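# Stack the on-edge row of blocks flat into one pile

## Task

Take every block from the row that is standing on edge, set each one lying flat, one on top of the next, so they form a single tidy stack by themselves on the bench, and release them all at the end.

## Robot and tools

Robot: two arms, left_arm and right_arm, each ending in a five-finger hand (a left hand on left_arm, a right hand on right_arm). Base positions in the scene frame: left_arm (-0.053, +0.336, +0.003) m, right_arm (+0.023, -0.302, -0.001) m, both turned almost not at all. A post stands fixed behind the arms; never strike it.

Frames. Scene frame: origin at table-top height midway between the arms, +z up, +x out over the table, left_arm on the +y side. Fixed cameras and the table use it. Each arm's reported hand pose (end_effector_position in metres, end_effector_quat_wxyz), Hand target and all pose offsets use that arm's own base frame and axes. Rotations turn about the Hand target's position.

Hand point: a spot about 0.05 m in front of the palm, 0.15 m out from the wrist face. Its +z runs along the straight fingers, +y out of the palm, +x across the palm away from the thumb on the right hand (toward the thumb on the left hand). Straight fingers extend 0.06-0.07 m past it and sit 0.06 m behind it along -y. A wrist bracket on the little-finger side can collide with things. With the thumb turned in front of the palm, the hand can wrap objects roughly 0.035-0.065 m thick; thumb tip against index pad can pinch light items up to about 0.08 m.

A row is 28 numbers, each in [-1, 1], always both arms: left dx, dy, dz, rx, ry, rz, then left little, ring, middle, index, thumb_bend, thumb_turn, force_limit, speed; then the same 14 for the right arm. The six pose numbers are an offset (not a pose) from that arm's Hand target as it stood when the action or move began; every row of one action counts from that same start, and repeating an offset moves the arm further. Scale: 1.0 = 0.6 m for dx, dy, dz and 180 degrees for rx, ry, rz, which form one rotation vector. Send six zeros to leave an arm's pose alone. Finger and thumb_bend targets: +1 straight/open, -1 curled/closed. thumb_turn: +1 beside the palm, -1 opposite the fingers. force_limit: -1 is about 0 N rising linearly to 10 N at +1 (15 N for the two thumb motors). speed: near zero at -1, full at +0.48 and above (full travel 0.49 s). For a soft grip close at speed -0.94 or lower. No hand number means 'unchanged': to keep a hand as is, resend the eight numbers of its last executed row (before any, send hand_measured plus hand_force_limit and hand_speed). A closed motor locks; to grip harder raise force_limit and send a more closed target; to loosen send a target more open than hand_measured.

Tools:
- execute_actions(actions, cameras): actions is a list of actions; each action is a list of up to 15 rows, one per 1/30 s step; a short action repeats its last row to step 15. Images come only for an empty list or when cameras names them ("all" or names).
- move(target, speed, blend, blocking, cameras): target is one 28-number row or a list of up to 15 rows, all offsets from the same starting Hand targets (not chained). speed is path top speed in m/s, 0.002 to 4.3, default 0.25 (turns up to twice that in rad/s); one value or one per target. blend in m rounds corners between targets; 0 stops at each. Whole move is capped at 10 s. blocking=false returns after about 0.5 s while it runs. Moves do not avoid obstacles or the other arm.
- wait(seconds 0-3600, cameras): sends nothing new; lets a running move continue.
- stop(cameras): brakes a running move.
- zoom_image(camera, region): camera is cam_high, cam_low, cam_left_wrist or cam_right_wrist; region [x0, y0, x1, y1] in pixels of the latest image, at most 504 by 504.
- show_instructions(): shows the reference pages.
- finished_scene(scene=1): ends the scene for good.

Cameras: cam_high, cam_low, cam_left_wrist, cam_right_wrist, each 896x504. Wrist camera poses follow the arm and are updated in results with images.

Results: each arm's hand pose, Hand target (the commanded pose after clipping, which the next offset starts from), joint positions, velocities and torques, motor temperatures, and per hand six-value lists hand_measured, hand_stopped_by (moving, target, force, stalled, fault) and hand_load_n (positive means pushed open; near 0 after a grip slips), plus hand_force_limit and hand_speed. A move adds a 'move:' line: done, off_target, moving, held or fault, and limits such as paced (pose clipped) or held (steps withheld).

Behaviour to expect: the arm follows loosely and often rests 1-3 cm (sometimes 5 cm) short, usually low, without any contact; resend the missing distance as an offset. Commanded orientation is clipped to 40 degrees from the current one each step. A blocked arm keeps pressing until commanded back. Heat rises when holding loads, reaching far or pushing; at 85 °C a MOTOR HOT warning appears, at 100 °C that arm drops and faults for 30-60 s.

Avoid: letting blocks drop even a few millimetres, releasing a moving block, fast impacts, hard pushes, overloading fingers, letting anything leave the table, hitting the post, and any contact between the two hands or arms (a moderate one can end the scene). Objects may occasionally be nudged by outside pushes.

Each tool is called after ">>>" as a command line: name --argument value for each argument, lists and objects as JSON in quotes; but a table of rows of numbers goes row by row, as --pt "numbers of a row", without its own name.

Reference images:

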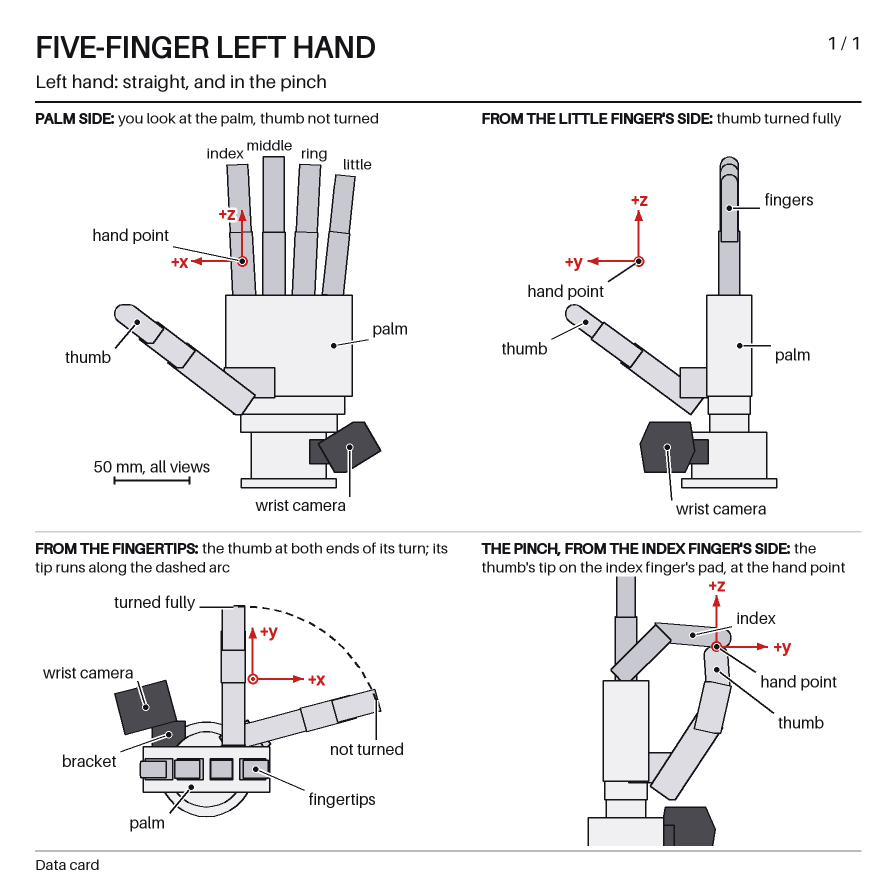

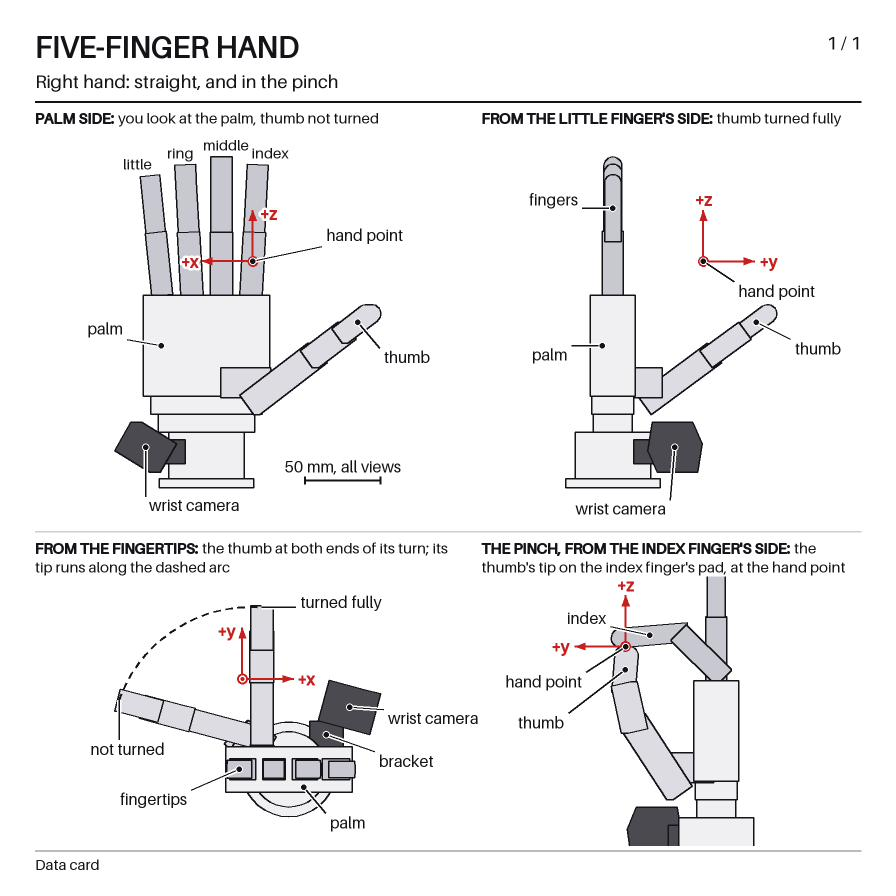

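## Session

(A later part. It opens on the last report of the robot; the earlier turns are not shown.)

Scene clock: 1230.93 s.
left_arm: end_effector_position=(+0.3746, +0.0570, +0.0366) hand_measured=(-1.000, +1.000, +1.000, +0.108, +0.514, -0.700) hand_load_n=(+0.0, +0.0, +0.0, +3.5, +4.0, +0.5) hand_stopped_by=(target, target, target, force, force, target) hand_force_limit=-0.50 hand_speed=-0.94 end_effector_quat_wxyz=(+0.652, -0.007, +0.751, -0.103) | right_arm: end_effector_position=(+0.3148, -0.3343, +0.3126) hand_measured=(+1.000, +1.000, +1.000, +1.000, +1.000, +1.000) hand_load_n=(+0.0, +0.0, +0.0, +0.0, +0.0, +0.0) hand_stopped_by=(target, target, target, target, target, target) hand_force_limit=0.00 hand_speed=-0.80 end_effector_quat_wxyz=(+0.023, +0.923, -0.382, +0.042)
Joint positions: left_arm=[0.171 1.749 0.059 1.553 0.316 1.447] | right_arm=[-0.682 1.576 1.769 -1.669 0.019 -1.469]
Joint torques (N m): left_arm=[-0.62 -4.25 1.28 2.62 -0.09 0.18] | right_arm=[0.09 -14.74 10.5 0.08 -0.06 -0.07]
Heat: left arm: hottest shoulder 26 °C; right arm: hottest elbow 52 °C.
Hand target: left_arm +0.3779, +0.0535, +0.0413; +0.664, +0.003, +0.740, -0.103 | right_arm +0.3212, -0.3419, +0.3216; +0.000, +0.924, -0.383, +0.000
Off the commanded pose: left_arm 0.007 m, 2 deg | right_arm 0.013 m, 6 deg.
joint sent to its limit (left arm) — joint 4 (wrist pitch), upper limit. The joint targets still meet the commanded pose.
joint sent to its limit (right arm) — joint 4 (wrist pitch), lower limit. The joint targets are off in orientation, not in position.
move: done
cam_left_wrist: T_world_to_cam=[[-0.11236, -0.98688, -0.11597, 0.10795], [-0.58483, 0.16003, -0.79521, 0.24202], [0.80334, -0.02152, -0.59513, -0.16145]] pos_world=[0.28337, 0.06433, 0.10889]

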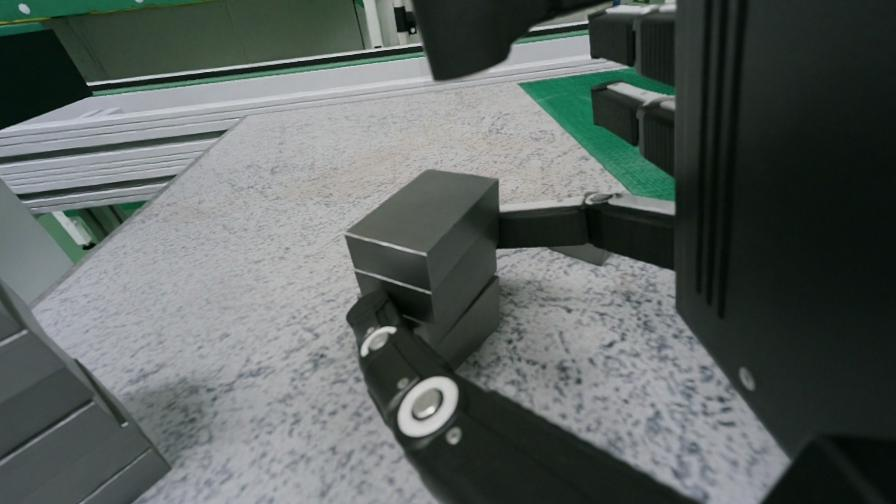

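>>> move --pt "0 0 0 0 0 0 -1 1 1 0.37 0.66 -0.70 -0.6 -0.94 0 0 0 0 0 0 1 1 1 1 1 1 0 -0.8" --pt "0.01 0.006 0.15 0 0 0 -1 1 1 0.35 0.65 -0.70 -0.6 -0.94 0 0 0 0 0 0 1 1 1 1 1 1 0 -0.8" --cameras '["cam_left_wrist"]' --speed 0.06

>>> zoom_image --camera "cam_left_wrist" --region '[400, 220, 652, 450]'

Scene clock: 1240.93 s.
left_arm: end_effector_position=(+0.3686, +0.0541, +0.1127) hand_measured=(-1.000, +1.000, +1.000, +0.350, +0.650, -0.700) hand_load_n=(+0.0, +0.0, +0.0, +0.0, +0.0, +0.0) hand_stopped_by=(target, target, target, target, target, target) hand_force_limit=-0.60 hand_speed=-0.94 end_effector_quat_wxyz=(+0.653, -0.003, +0.750, -0.106) | right_arm: end_effector_position=(+0.3148, -0.3343, +0.3126) hand_measured=(+1.000, +1.000, +1.000, +1.000, +1.000, +1.000) hand_load_n=(+0.0, +0.0, +0.0, +0.0, +0.0, +0.0) hand_stopped_by=(target, target, target, target, target, target) hand_force_limit=0.00 hand_speed=-0.80 end_effector_quat_wxyz=(+0.023, +0.923, -0.382, +0.042)
Joint positions: left_arm=[0.171 0.951 0.082 0.737 0.325 1.447] | right_arm=[-0.682 1.576 1.769 -1.669 0.019 -1.469]
Joint torques (N m): left_arm=[0.38 -0.26 9.74 1.11 0.04 0.17] | right_arm=[0.09 -14.74 10.5 0.09 -0.06 -0.07]
Heat: left arm: hottest shoulder 26 °C; right arm: hottest elbow 52 °C.
Hand target: left_arm +0.3839, +0.0571, +0.1313; +0.665, +0.003, +0.740, -0.102 | right_arm +0.3212, -0.3419, +0.3216; +0.000, +0.924, -0.383, +0.000
Off the commanded pose: left_arm 0.024 m, 2 deg | right_arm 0.013 m, 6 deg.
joint sent to its limit (right arm) — joint 4 (wrist pitch), lower limit. The joint targets are off in orientation, not in position.
move: off_target (left_arm); target 2's new numbers were sent with left_arm's hand 0.024 m and 2 deg from that target
cam_left_wrist: T_world_to_cam=[[-0.12061, -0.98586, -0.11629, 0.11627], [-0.57903, 0.16502, -0.79843, 0.29751], [0.80633, -0.02897, -0.59075, -0.11256]] pos_world=[0.27705, 0.06227, 0.18457]

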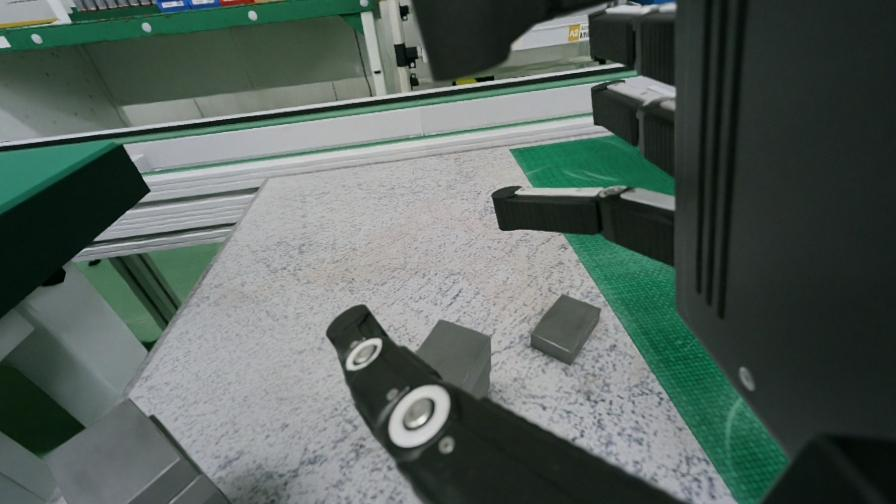

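Scaled by 2.000.

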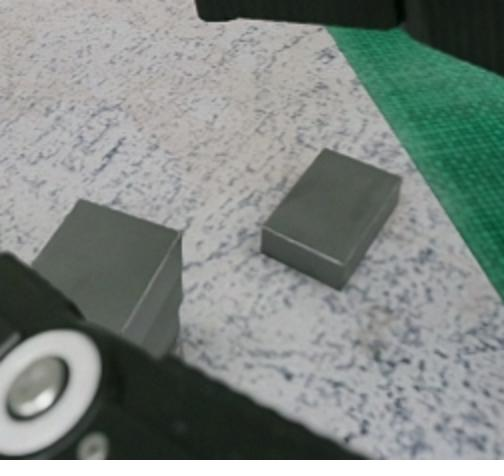

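>>> move --pt "0.0692 -0.1258 -0.07 0 0 -0.034 -1 1 1 0.35 0.65 -0.70 -0.6 -0.94 0 0 0 0 0 0 1 1 1 1 1 1 0 -0.8" --pt "0.0692 -0.1258 -0.15 0 0 -0.034 -1 1 1 0.35 0.65 -0.70 -0.6 -0.94 0 0 0 0 0 0 1 1 1 1 1 1 0 -0.8" --cameras '["cam_left_wrist"]' --speed 0.07 --blend '[0.01,0]'

>>> zoom_image --camera "cam_left_wrist" --region '[320, 180, 552, 420]'

Scene clock: 1248.30 s.
left_arm: end_effector_position=(+0.4170, -0.0136, +0.0319) hand_measured=(-1.000, +1.000, +1.000, +0.350, +0.650, -0.700) hand_load_n=(+0.0, +0.0, +0.0, +0.0, +0.0, +0.0) hand_stopped_by=(target, target, target, target, target, target) hand_force_limit=-0.60 hand_speed=-0.94 end_effector_quat_wxyz=(+0.645, +0.042, +0.752, -0.132) | right_arm: end_effector_position=(+0.3148, -0.3343, +0.3126) hand_measured=(+1.000, +1.000, +1.000, +1.000, +1.000, +1.000) hand_load_n=(+0.0, +0.0, +0.0, +0.0, -0.5, +0.0) hand_stopped_by=(target, target, target, target, target, target) hand_force_limit=0.00 hand_speed=-0.80 end_effector_quat_wxyz=(+0.023, +0.923, -0.382, +0.042)
Joint positions: left_arm=[-0.084 1.767 0.162 1.468 0.173 1.447] | right_arm=[-0.682 1.576 1.769 -1.669 0.019 -1.469]
Joint torques (N m): left_arm=[-0.44 -5.83 2.84 2.67 -0.23 0.02] | right_arm=[0.15 -14.68 10.48 0.09 -0.06 -0.06]
Motor temperatures (°C): left_arm=[23 26 27 21 24 23] | right_arm=[25 25 53 25 22 23]
Heat: left arm: hottest elbow 27 °C; right arm: hottest elbow 53 °C.
Hand target: left_arm +0.4256, -0.0183, +0.0415; +0.658, +0.042, +0.739, -0.138 | right_arm +0.3212, -0.3419, +0.3216; +0.000, +0.924, -0.383, +0.000
Off the commanded pose: left_arm 0.014 m, 2 deg | right_arm 0.013 m, 6 deg.
joint sent to its limit (right arm) — joint 4 (wrist pitch), lower limit. The joint targets are off in orientation, not in position.
move: off_target (left_arm)
cam_left_wrist: T_world_to_cam=[[-0.22289, -0.96547, -0.13484, 0.08938], [-0.56259, 0.24035, -0.79103, 0.26605], [0.79612, -0.10045, -0.59674, -0.19779]] pos_world=[0.32707, 0.00248, 0.10448]

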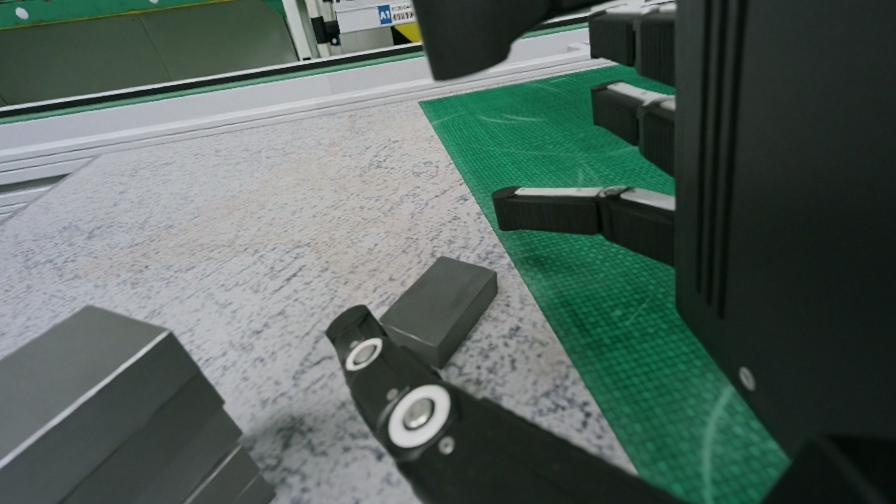

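Scaled by 2.100.

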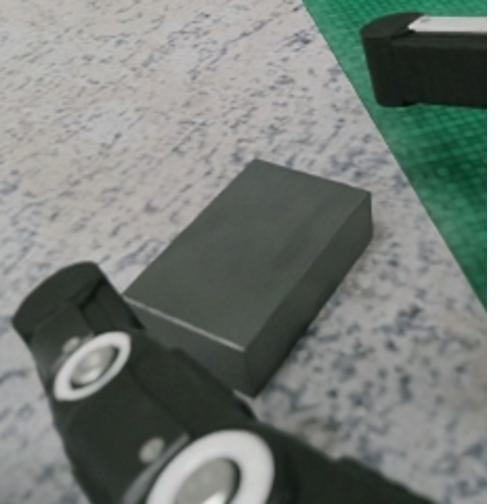

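>>> move --pt "0.0175 0.0 0.02 0 0 0 -1 1 1 0.35 0.65 -0.70 -0.6 -0.94 0 0 0 0 0 0 1 1 1 1 1 1 0 -0.8" --pt "0.0165 0.0 -0.025 0 0 0 -1 1 1 0.35 0.65 -0.70 -0.6 -0.94 0 0 0 0 0 0 1 1 1 1 1 1 0 -0.8" --cameras '["cam_left_wrist"]' --speed 0.04

>>> zoom_image --camera "cam_left_wrist" --region '[320, 180, 552, 420]'

Scene clock: 1255.10 s.
left_arm: end_effector_position=(+0.4285, -0.0146, +0.0193) hand_measured=(-1.000, +1.000, +1.000, +0.350, +0.650, -0.700) hand_load_n=(+0.0, +0.0, +0.0, +0.0, +0.0, +0.5) hand_stopped_by=(target, target, target, target, target, target) hand_force_limit=-0.60 hand_speed=-0.94 end_effector_quat_wxyz=(+0.647, +0.042, +0.750, -0.132) | right_arm: end_effector_position=(+0.3148, -0.3343, +0.3126) hand_measured=(+1.000, +1.000, +1.000, +1.000, +1.000, +1.000) hand_load_n=(+0.0, +0.0, +0.0, +0.0, +0.0, +0.0) hand_stopped_by=(target, target, target, target, target, target) hand_force_limit=0.00 hand_speed=-0.80 end_effector_quat_wxyz=(+0.023, +0.923, -0.382, +0.042)
Joint positions: left_arm=[-0.084 1.866 0.199 1.537 0.173 1.447] | right_arm=[-0.682 1.576 1.769 -1.669 0.019 -1.469]
Joint torques (N m): left_arm=[-0.21 -6.36 2.19 2.65 -0.1 0.03] | right_arm=[0.21 -14.74 10.5 0.12 -0.06 -0.07]
Heat: left arm: hottest elbow 27 °C; right arm: hottest elbow 53 °C.
Hand target: left_arm +0.4354, -0.0183, +0.0265; +0.658, +0.042, +0.739, -0.138 | right_arm +0.3212, -0.3419, +0.3216; +0.000, +0.924, -0.383, +0.000
Off the commanded pose: left_arm 0.011 m, 2 deg | right_arm 0.013 m, 6 deg.
joint sent to its limit (right arm) — joint 4 (wrist pitch), lower limit. The joint targets are off in orientation, not in position.
move: off_target (left_arm)
cam_left_wrist: T_world_to_cam=[[-0.22205, -0.96554, -0.1357, 0.08902], [-0.55771, 0.23994, -0.7946, 0.26088], [0.79978, -0.10076, -0.59178, -0.21617]] pos_world=[0.33815, 0.00158, 0.09145]

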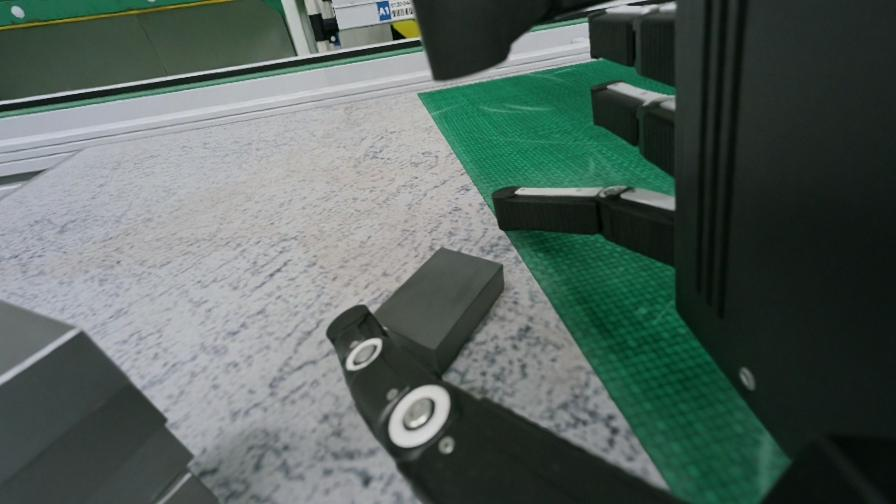

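Scaled by 2.100.

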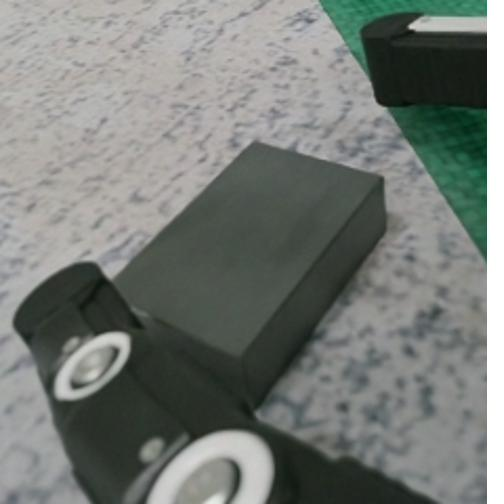

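>>> move --pt "0.0 0.0 -0.0115 0 0 0 -1 1 1 0.35 0.65 -0.70 -0.6 -0.94 0 0 0 0 0 0 1 1 1 1 1 1 0 -0.8" --pt "0.0 0.0 -0.0115 0 0 0 -1 1 1 0.0 0.4 -0.70 -0.6 -0.94 0 0 0 0 0 0 1 1 1 1 1 1 0 -0.8" --cameras '["cam_left_wrist"]' --speed 0.03

>>> zoom_image --camera "cam_left_wrist" --region '[320, 180, 552, 420]'

Scene clock: 1262.20 s.
left_arm: end_effector_position=(+0.4295, -0.0147, +0.0138) hand_measured=(-1.000, +1.000, +1.000, +0.108, +0.516, -0.700) hand_load_n=(+0.0, +0.0, +0.0, +3.0, +3.0, +0.5) hand_stopped_by=(target, target, target, force, force, target) hand_force_limit=-0.60 hand_speed=-0.94 end_effector_quat_wxyz=(+0.645, +0.042, +0.751, -0.132) | right_arm: end_effector_position=(+0.3148, -0.3343, +0.3126) hand_measured=(+1.000, +1.000, +1.000, +1.000, +1.000, +1.000) hand_load_n=(+0.0, +0.0, +0.0, +0.0, +0.0, +0.0) hand_stopped_by=(target, target, target, target, target, target) hand_force_limit=0.00 hand_speed=-0.80 end_effector_quat_wxyz=(+0.023, +0.923, -0.382, +0.042)
Joint positions: left_arm=[-0.084 1.894 0.206 1.553 0.173 1.447] | right_arm=[-0.682 1.576 1.769 -1.669 0.019 -1.469]
Joint torques (N m): left_arm=[-0.26 -6.36 1.94 2.67 -0.1 0.03] | right_arm=[0.15 -14.74 10.5 0.1 -0.06 -0.06]
Heat: left arm: hottest shoulder 27 °C; right arm: hottest elbow 53 °C.
Hand target: left_arm +0.4354, -0.0183, +0.0195; +0.658, +0.042, +0.739, -0.138 | right_arm +0.3212, -0.3419, +0.3216; +0.000, +0.924, -0.383, +0.000
Off the commanded pose: left_arm 0.009 m, 2 deg | right_arm 0.013 m, 6 deg.
joint sent to its limit (left arm) — joint 4 (wrist pitch), upper limit. The joint targets still meet the commanded pose.
joint sent to its limit (right arm) — joint 4 (wrist pitch), lower limit. The joint targets are off in orientation, not in position.
move: done
cam_left_wrist: T_world_to_cam=[[-0.22285, -0.96547, -0.13495, 0.08873], [-0.56195, 0.24035, -0.79148, 0.25877], [0.79658, -0.10054, -0.59611, -0.21878]] pos_world=[0.33947, 0.00148, 0.08637]

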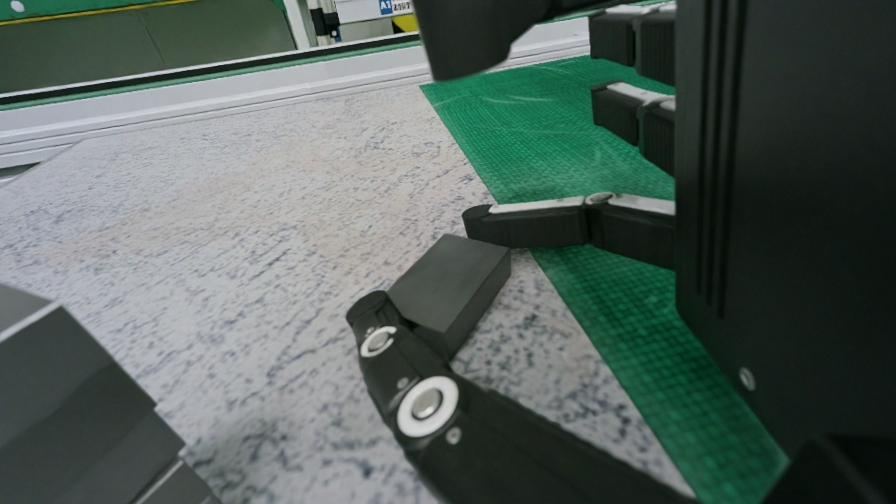

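Scaled by 2.100.

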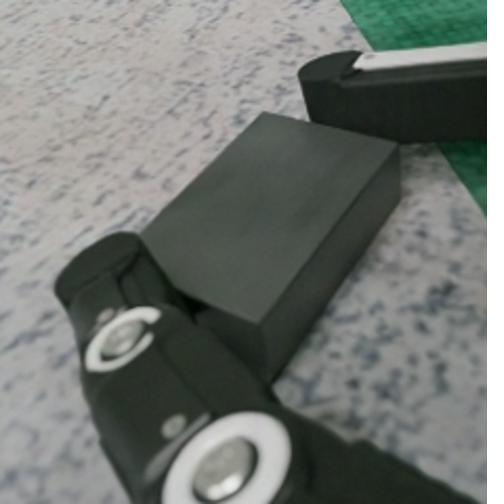

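>>> move --pt "0.0 0.0 0.13 0 0 0 -1 1 1 0.0 0.4 -0.70 -0.6 -0.94 0 0 0 0 0 0 1 1 1 1 1 1 0 -0.8" --cameras '["cam_left_wrist","cam_high","cam_low"]' --speed 0.06

>>> zoom_image --camera "cam_high" --region '[545, 300, 585, 350]'

>>> zoom_image --camera "cam_left_wrist" --region '[50, 380, 350, 504]'

Scene clock: 1276.90 s.
left_arm: end_effector_position=(+0.4347, -0.0151, +0.0952) hand_measured=(-1.000, +1.000, +1.000, +0.108, +0.516, -0.700) hand_load_n=(+0.0, +0.0, +0.0, +3.5, +3.0, +0.5) hand_stopped_by=(target, target, target, force, force, target) hand_force_limit=-0.60 hand_speed=-0.94 end_effector_quat_wxyz=(+0.658, +0.043, +0.740, -0.133) | right_arm: end_effector_position=(+0.3148, -0.3343, +0.3126) hand_measured=(+1.000, +1.000, +1.000, +1.000, +1.000, +1.000) hand_load_n=(+0.0, +0.0, +0.0, +0.0, +0.0, +0.0) hand_stopped_by=(target, target, target, target, target, target) hand_force_limit=0.00 hand_speed=-0.80 end_effector_quat_wxyz=(+0.023, +0.923, -0.382, +0.042)
Joint positions: left_arm=[-0.084 1.393 0.206 1.086 0.173 1.447] | right_arm=[-0.682 1.576 1.769 -1.669 0.019 -1.469]
Joint torques (N m): left_arm=[-0.21 -4.84 4.85 1.39 -0.11 0.04] | right_arm=[0.09 -14.68 10.5 0.09 -0.06 -0.07]
Heat: left arm: hottest shoulder 27 °C; right arm: hottest elbow 53 °C.
Hand target: left_arm +0.4354, -0.0183, +0.0976; +0.658, +0.042, +0.739, -0.138 | right_arm +0.3212, -0.3419, +0.3216; +0.000, +0.924, -0.383, +0.000
Off the commanded pose: left_arm 0.004 m, 1 deg | right_arm 0.013 m, 6 deg.
joint sent to its limit (right arm) — joint 4 (wrist pitch), lower limit. The joint targets are off in orientation, not in position.
move: done
cam_left_wrist: T_world_to_cam=[[-0.2182, -0.96591, -0.13932, 0.09879], [-0.53491, 0.23778, -0.81076, 0.31634], [0.81625, -0.10238, -0.56856, -0.18576]] pos_world=[0.34239, 0.00118, 0.16462]
Images, in order (width x height): cam_high 896x504, cam_low 896x504, cam_left_wrist 896x504.

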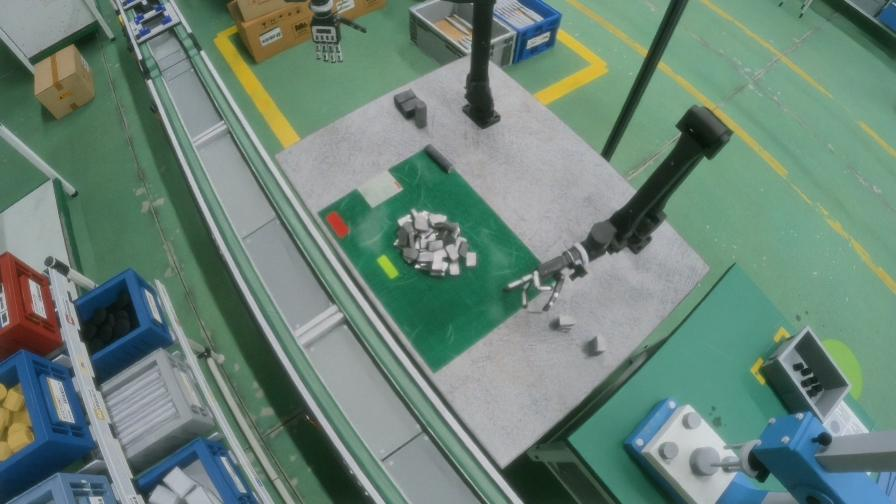

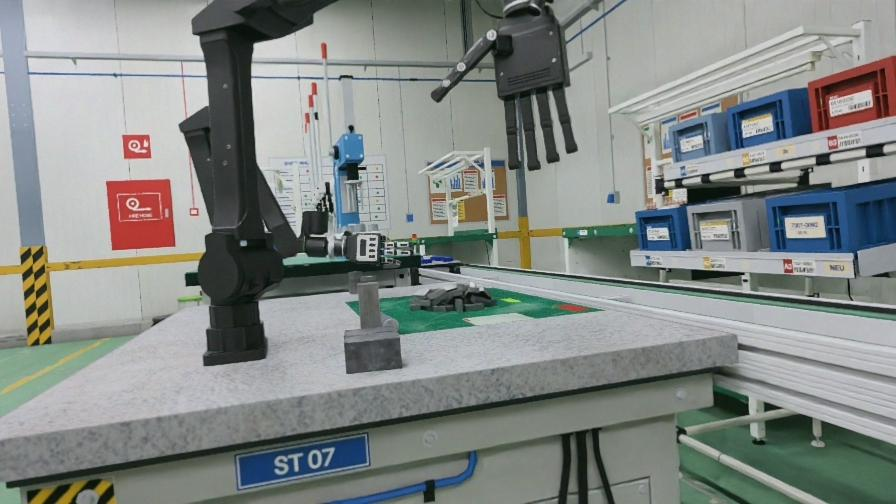

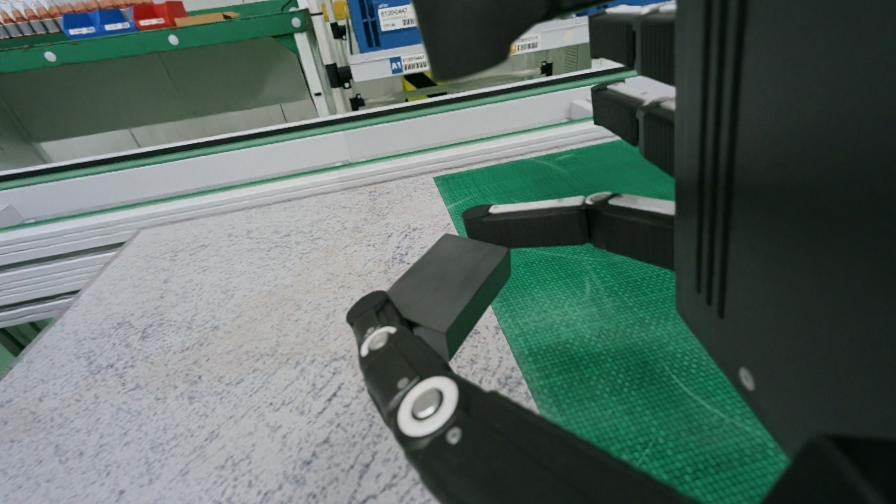

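Scaled by 10.080.

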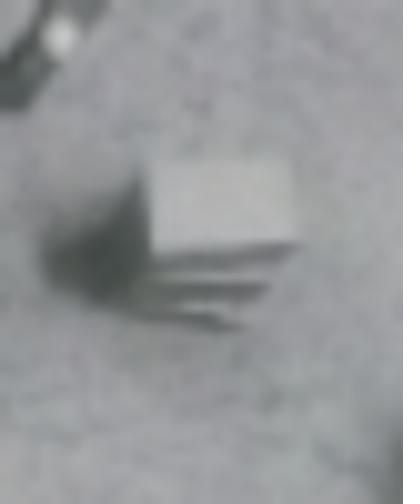

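Scaled by 1.680.

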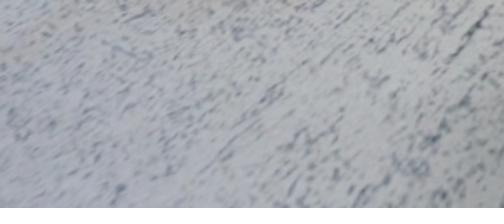

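>>> move --pt "0.0 0.0 -0.11 0 0 0 -1 1 1 0.0 0.4 -0.70 -0.6 -0.94 0 0 0 0 0 0 1 1 1 1 1 1 0 -0.8" --pt "0.0 0.0 -0.13 0 0 0 -1 1 1 0.0 0.4 -0.70 -0.6 -0.94 0 0 0 0 0 0 1 1 1 1 1 1 0 -0.8" --cameras '["cam_left_wrist"]' --speed '[0.06,0.02]'

>>> zoom_image --camera "cam_left_wrist" --region '[320, 180, 552, 420]'

>>> zoom_image --camera "cam_left_wrist" --region '[0, 250, 250, 504]'

Scene clock: 1301.07 s.
left_arm: end_effector_position=(+0.4280, -0.0146, +0.0138) hand_measured=(-1.000, +1.000, +1.000, +0.108, +0.516, -0.700) hand_load_n=(+0.0, +0.0, +0.0, +3.0, +3.0, +0.5) hand_stopped_by=(target, target, target, force, force, target) hand_force_limit=-0.60 hand_speed=-0.94 end_effector_quat_wxyz=(+0.644, +0.041, +0.752, -0.133) | right_arm: end_effector_position=(+0.3148, -0.3343, +0.3126) hand_measured=(+1.000, +1.000, +1.000, +1.000, +1.000, +1.000) hand_load_n=(+0.0, +0.0, +0.0, +0.0, +0.0, +0.0) hand_stopped_by=(target, target, target, target, target, target) hand_force_limit=0.00 hand_speed=-0.80 end_effector_quat_wxyz=(+0.023, +0.923, -0.382, +0.042)
Joint positions: left_arm=[-0.084 1.891 0.202 1.552 0.173 1.447] | right_arm=[-0.682 1.576 1.769 -1.669 0.019 -1.469]
Joint torques (N m): left_arm=[-0.21 -6.12 2.15 2.7 -0.1 0.04] | right_arm=[0.09 -14.74 10.51 0.1 -0.06 -0.07]
Heat: left arm: hottest shoulder 27 °C; right arm: hottest elbow 53 °C.
Hand target: left_arm +0.4353, -0.0183, +0.0195; +0.658, +0.042, +0.739, -0.138 | right_arm +0.3212, -0.3419, +0.3216; +0.000, +0.924, -0.383, +0.000
Off the commanded pose: left_arm 0.010 m, 2 deg | right_arm 0.013 m, 6 deg.
joint sent to its limit (left arm) — joint 4 (wrist pitch), upper limit. The joint targets still meet the commanded pose.
joint sent to its limit (right arm) — joint 4 (wrist pitch), lower limit. The joint targets are off in orientation, not in position.
move: done
cam_left_wrist: T_world_to_cam=[[-0.22299, -0.96557, -0.13398, 0.08852], [-0.56362, 0.23984, -0.79045, 0.25858], [0.79536, -0.10075, -0.5977, -0.21712]] pos_world=[0.33817, 0.00158, 0.08648]

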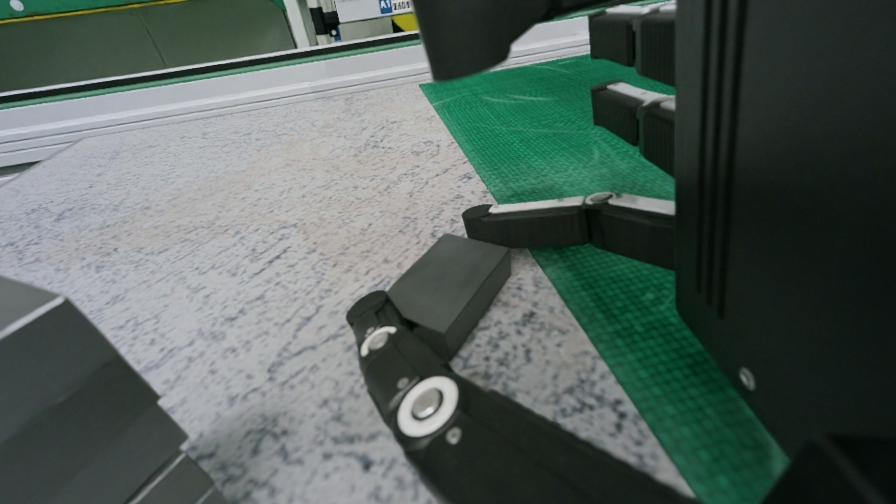

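Scaled by 2.100.

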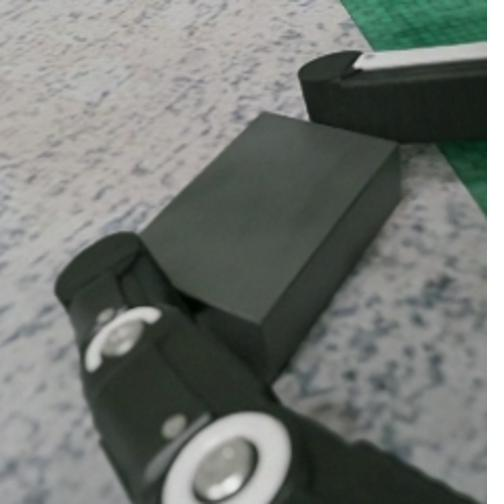

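Scaled by 1.984.

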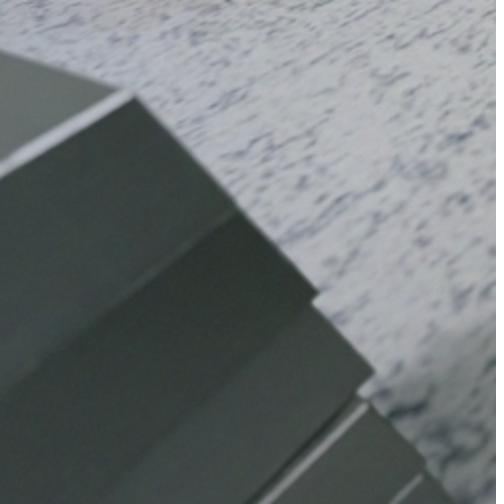

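>>> move --pt "0.0 0.0 0.0 0 0 0 -1 1 1 0.35 0.65 -0.70 -0.6 -0.94 0 0 0 0 0 0 1 1 1 1 1 1 0 -0.8" --pt "0.0 0.0 0.25 0 0 0 -1 1 1 0.35 0.65 -0.70 -0.6 -0.94 0 0 0 0 0 0 1 1 1 1 1 1 0 -0.8" --cameras '[]' --speed '[0.06,0.08]'

>>> move --pt "-0.0255 0.15 0.08 -0.1178 0.4716 0.2612 1 1 1 1 1 1 -0.6 0 0 0 0 0 0 0 1 1 1 1 1 1 0 -0.8" --pt "-0.0255 0.1805 -0.0742 -0.1178 0.4716 0.2612 1 1 1 1 1 1 -0.6 0 0 0 0 0 0 0 1 1 1 1 1 1 0 -0.8" --cameras '["cam_left_wrist","cam_high"]' --speed '[0.2,0.1]' --blend '[0.02,0]'

Scene clock: 1318.70 s.
left_arm: end_effector_position=(+0.4207, -0.0140, +0.1489) hand_measured=(-1.000, +1.000, +1.000, +0.350, +0.650, -0.700) hand_load_n=(+0.0, +0.0, +0.0, +0.0, +0.0, +0.5) hand_stopped_by=(target, target, target, target, target, target) hand_force_limit=-0.60 hand_speed=-0.94 end_effector_quat_wxyz=(+0.647, +0.042, +0.750, -0.133) | right_arm: end_effector_position=(+0.3148, -0.3343, +0.3126) hand_measured=(+1.000, +1.000, +1.000, +1.000, +1.000, +1.000) hand_load_n=(+0.0, +0.0, +0.0, +0.0, +0.0, +0.0) hand_stopped_by=(target, target, target, target, target, target) hand_force_limit=0.00 hand_speed=-0.80 end_effector_quat_wxyz=(+0.023, +0.923, -0.382, +0.042)
Joint positions: left_arm=[-0.084 1.008 0.242 0.636 0.173 1.447] | right_arm=[-0.682 1.576 1.769 -1.669 0.019 -1.469]
Joint torques (N m): left_arm=[-0.26 -1.96 10.44 1.21 -0.1 0.03] | right_arm=[0.15 -14.74 10.51 0.09 -0.06 -0.07]
Heat: left arm: hottest shoulder 27 °C; right arm: hottest elbow 53 °C.
Hand target: left_arm +0.4353, -0.0183, +0.1695; +0.658, +0.042, +0.739, -0.138 | right_arm +0.3212, -0.3419, +0.3216; +0.000, +0.924, -0.383, +0.000
Off the commanded pose: left_arm 0.026 m, 2 deg | right_arm 0.013 m, 6 deg.
joint sent to its limit (right arm) — joint 4 (wrist pitch), lower limit. The joint targets are off in orientation, not in position.
move: off_target (left_arm)

Scene clock: 1324.43 s.
left_arm: end_effector_position=(+0.4180, +0.0852, +0.1277) hand_measured=(+1.000, +1.000, +1.000, +1.000, +1.000, +1.000) hand_load_n=(+0.0, +0.5, +0.0, +0.0, +0.0, +0.0) hand_stopped_by=(target, target, target, target, target, target) hand_force_limit=-0.60 hand_speed=0.00 end_effector_quat_wxyz=(-0.002, -0.437, +0.900, +0.003) | right_arm: end_effector_position=(+0.3148, -0.3343, +0.3126) hand_measured=(+1.000, +1.000, +1.000, +1.000, +1.000, +1.000) hand_load_n=(+0.0, +0.0, +0.0, +0.0, +0.0, +0.0) hand_stopped_by=(target, target, target, target, target, target) hand_force_limit=0.00 hand_speed=-0.80 end_effector_quat_wxyz=(+0.023, +0.923, -0.382, +0.042)
Joint positions: left_arm=[0.147 1.663 1.382 -1.296 -0.005 0.814] | right_arm=[-0.682 1.576 1.769 -1.669 0.019 -1.469]
Joint torques (N m): left_arm=[0.97 -11.93 7.3 0.54 -0.03 0.18] | right_arm=[0.09 -14.8 10.52 0.12 -0.06 -0.07]
Heat: left arm: hottest shoulder 27 °C; right arm: hottest elbow 53 °C.
Hand target: left_arm +0.4200, +0.0899, +0.1249; +0.001, -0.436, +0.900, +0.000 | right_arm +0.3212, -0.3419, +0.3216; +0.000, +0.924, -0.383, +0.000
Off the commanded pose: left_arm 0.006 m, 1 deg | right_arm 0.013 m, 6 deg.
joint sent to its limit (right arm) — joint 4 (wrist pitch), lower limit. The joint targets are off in orientation, not in position.
move: done
cam_left_wrist: T_world_to_cam=[[0.58582, -0.80854, -0.05545, -0.16365], [-0.68629, -0.53131, 0.49671, 0.27171], [-0.43107, -0.25293, -0.86614, 0.4289]] pos_world=[0.46723, 0.12053, 0.22745]
Images, in order (width x height): cam_high 896x504, cam_left_wrist 896x504.

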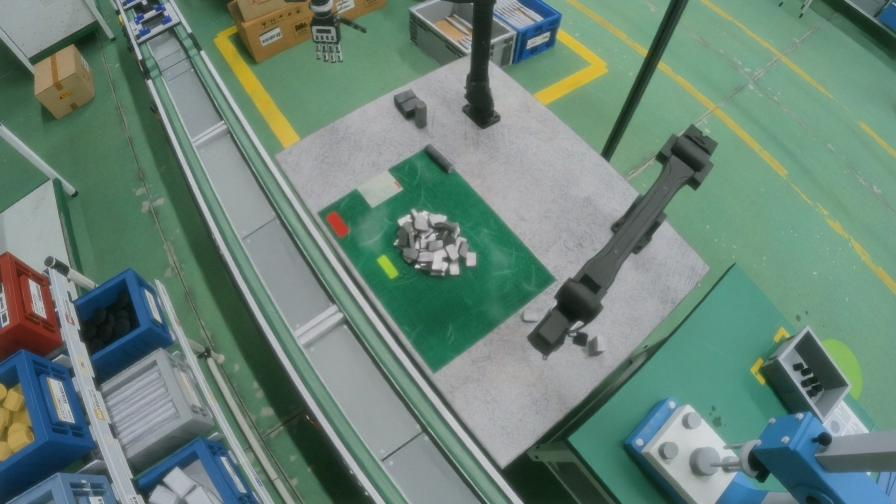

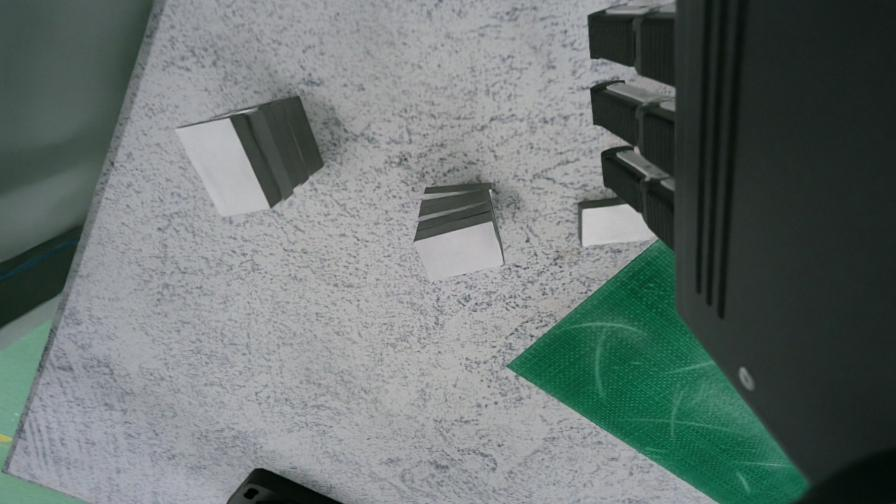

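Excellent view.

>>> zoom_image --camera "cam_left_wrist" --region '[390, 165, 530, 295]'

>>> zoom_image --camera "cam_left_wrist" --region '[165, 80, 345, 230]'

Scaled by 3.600.

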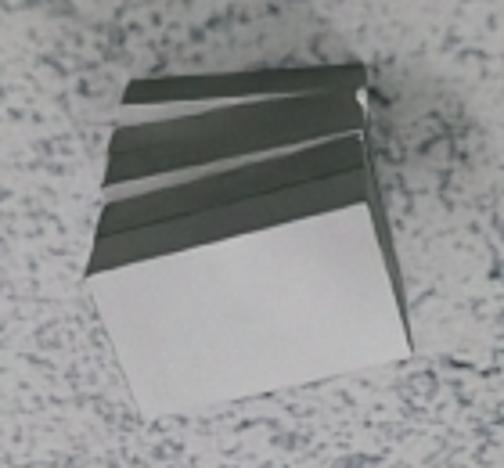

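Scaled by 2.800.

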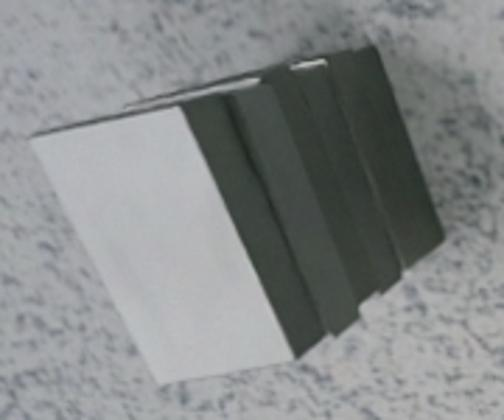

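>>> zoom_image --camera "cam_left_wrist" --region '[570, 185, 670, 255]'

Scaled by 5.040.

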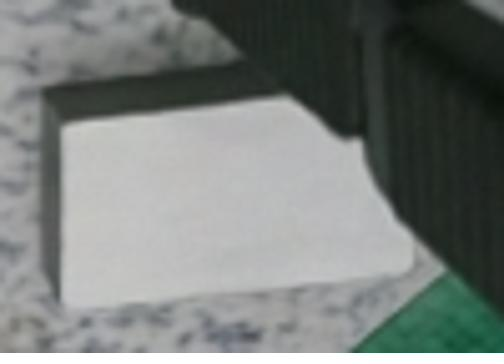

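>>> move --pt "0.0 0.0 0.1333 0 0 0 1 1 1 1 1 1 -0.6 0 0 0 0 0 0 0 1 1 1 1 1 1 0 -0.8" --pt "-0.0583 -0.0915 0.1252 0.1442 -0.4609 -0.2311 -1 1 1 0.35 0.65 -0.70 -0.6 0 0 0 0 0 0 0 1 1 1 1 1 1 0 -0.8" --pt "-0.0683 -0.0473 -0.0082 0.1442 -0.4609 -0.2311 -1 1 1 0.35 0.65 -0.70 -0.6 -0.5 0 0 0 0 0 0 1 1 1 1 1 1 0 -0.8" --cameras '["cam_left_wrist"]' --speed '[0.1,0.2,0.08]' --blend '[0.02,0.01,0]'

Scene clock: 1373.60 s.
left_arm: end_effector_position=(+0.3794, +0.0578, +0.1157) hand_measured=(-1.000, +1.000, +1.000, +0.350, +0.650, -0.700) hand_load_n=(+0.0, +0.0, +0.0, +0.0, +0.5, +0.0) hand_stopped_by=(target, target, target, target, target, target) hand_force_limit=-0.60 hand_speed=-0.50 end_effector_quat_wxyz=(+0.658, -0.006, +0.745, -0.107) | right_arm: end_effector_position=(+0.3148, -0.3343, +0.3126) hand_measured=(+1.000, +1.000, +1.000, +1.000, +1.000, +1.000) hand_load_n=(+0.0, +0.0, +0.0, +0.0, -0.5, +0.0) hand_stopped_by=(target, target, target, target, target, target) hand_force_limit=0.00 hand_speed=-0.80 end_effector_quat_wxyz=(+0.023, +0.923, -0.382, +0.042)
Joint positions: left_arm=[0.179 1.016 0.105 0.794 0.33 1.44] | right_arm=[-0.682 1.576 1.769 -1.669 0.019 -1.469]
Joint torques (N m): left_arm=[0.97 -0.79 6.04 2.63 0.03 0.24] | right_arm=[0.15 -14.74 10.5 0.1 -0.06 -0.07]
Heat: left arm: hottest shoulder 28 °C; right arm: hottest elbow 53 °C.
Hand target: left_arm +0.3790, +0.0616, +0.1200; +0.666, -0.001, +0.739, -0.099 | right_arm +0.3212, -0.3419, +0.3216; +0.000, +0.924, -0.383, +0.000
Off the commanded pose: left_arm 0.006 m, 2 deg | right_arm 0.013 m, 6 deg.
joint sent to its limit (right arm) — joint 4 (wrist pitch), lower limit. The joint targets are off in orientation, not in position.
move: done; blend cut to 0 m at target 2
cam_left_wrist: T_world_to_cam=[[-0.11535, -0.98693, -0.11252, 0.11916], [-0.56961, 0.15852, -0.80649, 0.30327], [0.81378, -0.02894, -0.58045, -0.1233]] pos_world=[0.28683, 0.06596, 0.18642]

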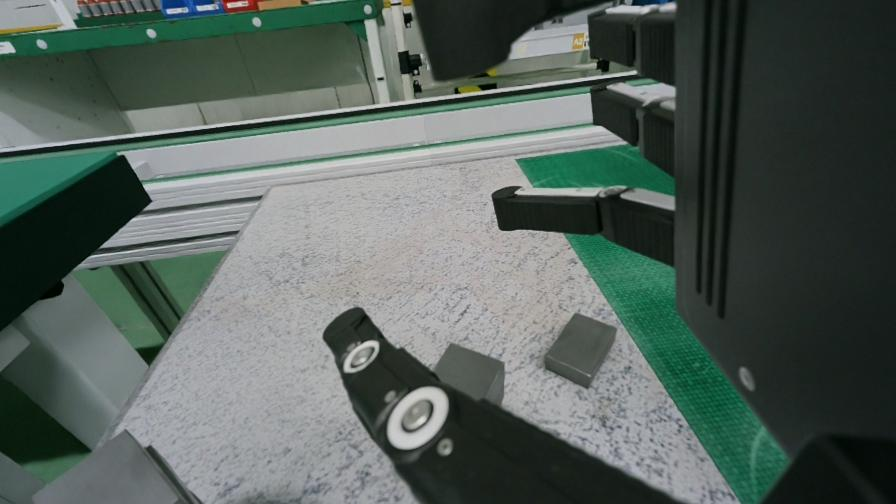

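>>> move --pt "0.0 0.0 -0.1363 0 0 0 -1 1 1 0.32 0.63 -0.70 -0.6 -0.9 0 0 0 0 0 0 1 1 1 1 1 1 0 -0.8" --cameras '["cam_left_wrist"]' --speed '[0.05]'

>>> zoom_image --camera "cam_left_wrist" --region '[320, 130, 552, 370]'

Scene clock: 1378.43 s.
left_arm: end_effector_position=(+0.3766, +0.0575, +0.0319) hand_measured=(-1.000, +1.000, +1.000, +0.320, +0.630, -0.700) hand_load_n=(+0.0, +0.0, +0.0, +0.0, +0.0, +0.5) hand_stopped_by=(target, target, target, target, target, target) hand_force_limit=-0.60 hand_speed=-0.90 end_effector_quat_wxyz=(+0.648, -0.008, +0.754, -0.107) | right_arm: end_effector_position=(+0.3148, -0.3343, +0.3126) hand_measured=(+1.000, +1.000, +1.000, +1.000, +1.000, +1.000) hand_load_n=(+0.0, +0.0, +0.0, +0.0, +0.0, +0.0) hand_stopped_by=(target, target, target, target, target, target) hand_force_limit=0.00 hand_speed=-0.80 end_effector_quat_wxyz=(+0.023, +0.923, -0.382, +0.042)
Joint positions: left_arm=[0.179 1.767 0.068 1.553 0.33 1.444] | right_arm=[-0.682 1.576 1.769 -1.669 0.019 -1.469]
Joint torques (N m): left_arm=[1.03 -4.78 1.21 2.63 0.05 0.23] | right_arm=[0.15 -14.8 10.51 0.09 -0.06 -0.06]
Heat: left arm: hottest shoulder 28 °C; right arm: hottest elbow 53 °C.
Hand target: left_arm +0.3791, +0.0616, +0.0384; +0.666, -0.001, +0.739, -0.099 | right_arm +0.3212, -0.3419, +0.3216; +0.000, +0.924, -0.383, +0.000
Off the commanded pose: left_arm 0.008 m, 3 deg | right_arm 0.013 m, 6 deg.
joint sent to its limit (left arm) — joint 4 (wrist pitch), upper limit. The joint targets still meet the commanded pose.
joint sent to its limit (right arm) — joint 4 (wrist pitch), lower limit. The joint targets are off in orientation, not in position.
move: off_target (left_arm)
cam_left_wrist: T_world_to_cam=[[-0.11878, -0.98702, -0.10806, 0.11013], [-0.59126, 0.15774, -0.7909, 0.24181], [0.79768, -0.03005, -0.60232, -0.16289]] pos_world=[0.28599, 0.06567, 0.10504]

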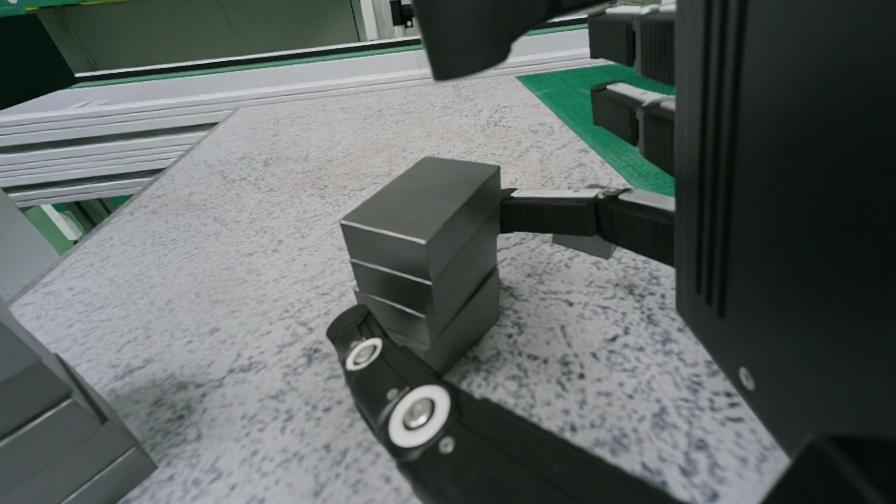

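Scaled by 2.100.

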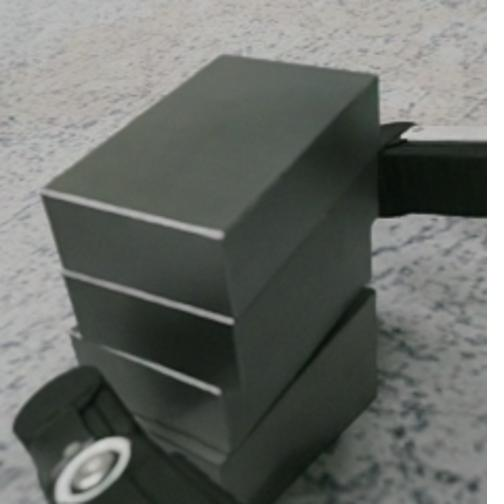

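>>> move --pt "0 0 0 0 0 0 -1 1 1 0.01 0.41 -0.70 -0.5 -0.94 0 0 0 0 0 0 1 1 1 1 1 1 0 -0.8" --pt "0 0 0 0 0 -0.02 -1 1 1 0.01 0.41 -0.70 -0.5 -0.94 0 0 0 0 0 0 1 1 1 1 1 1 0 -0.8" --cameras '["cam_left_wrist"]' --speed '[0.02]'

>>> zoom_image --camera "cam_left_wrist" --region '[320, 130, 552, 370]'

speed must be one number or one for each of the 2 targets, got a list of 1; nothing of the call was run

Scaled by 2.100.

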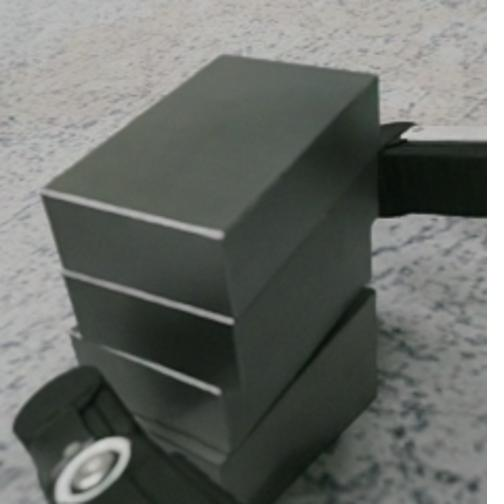

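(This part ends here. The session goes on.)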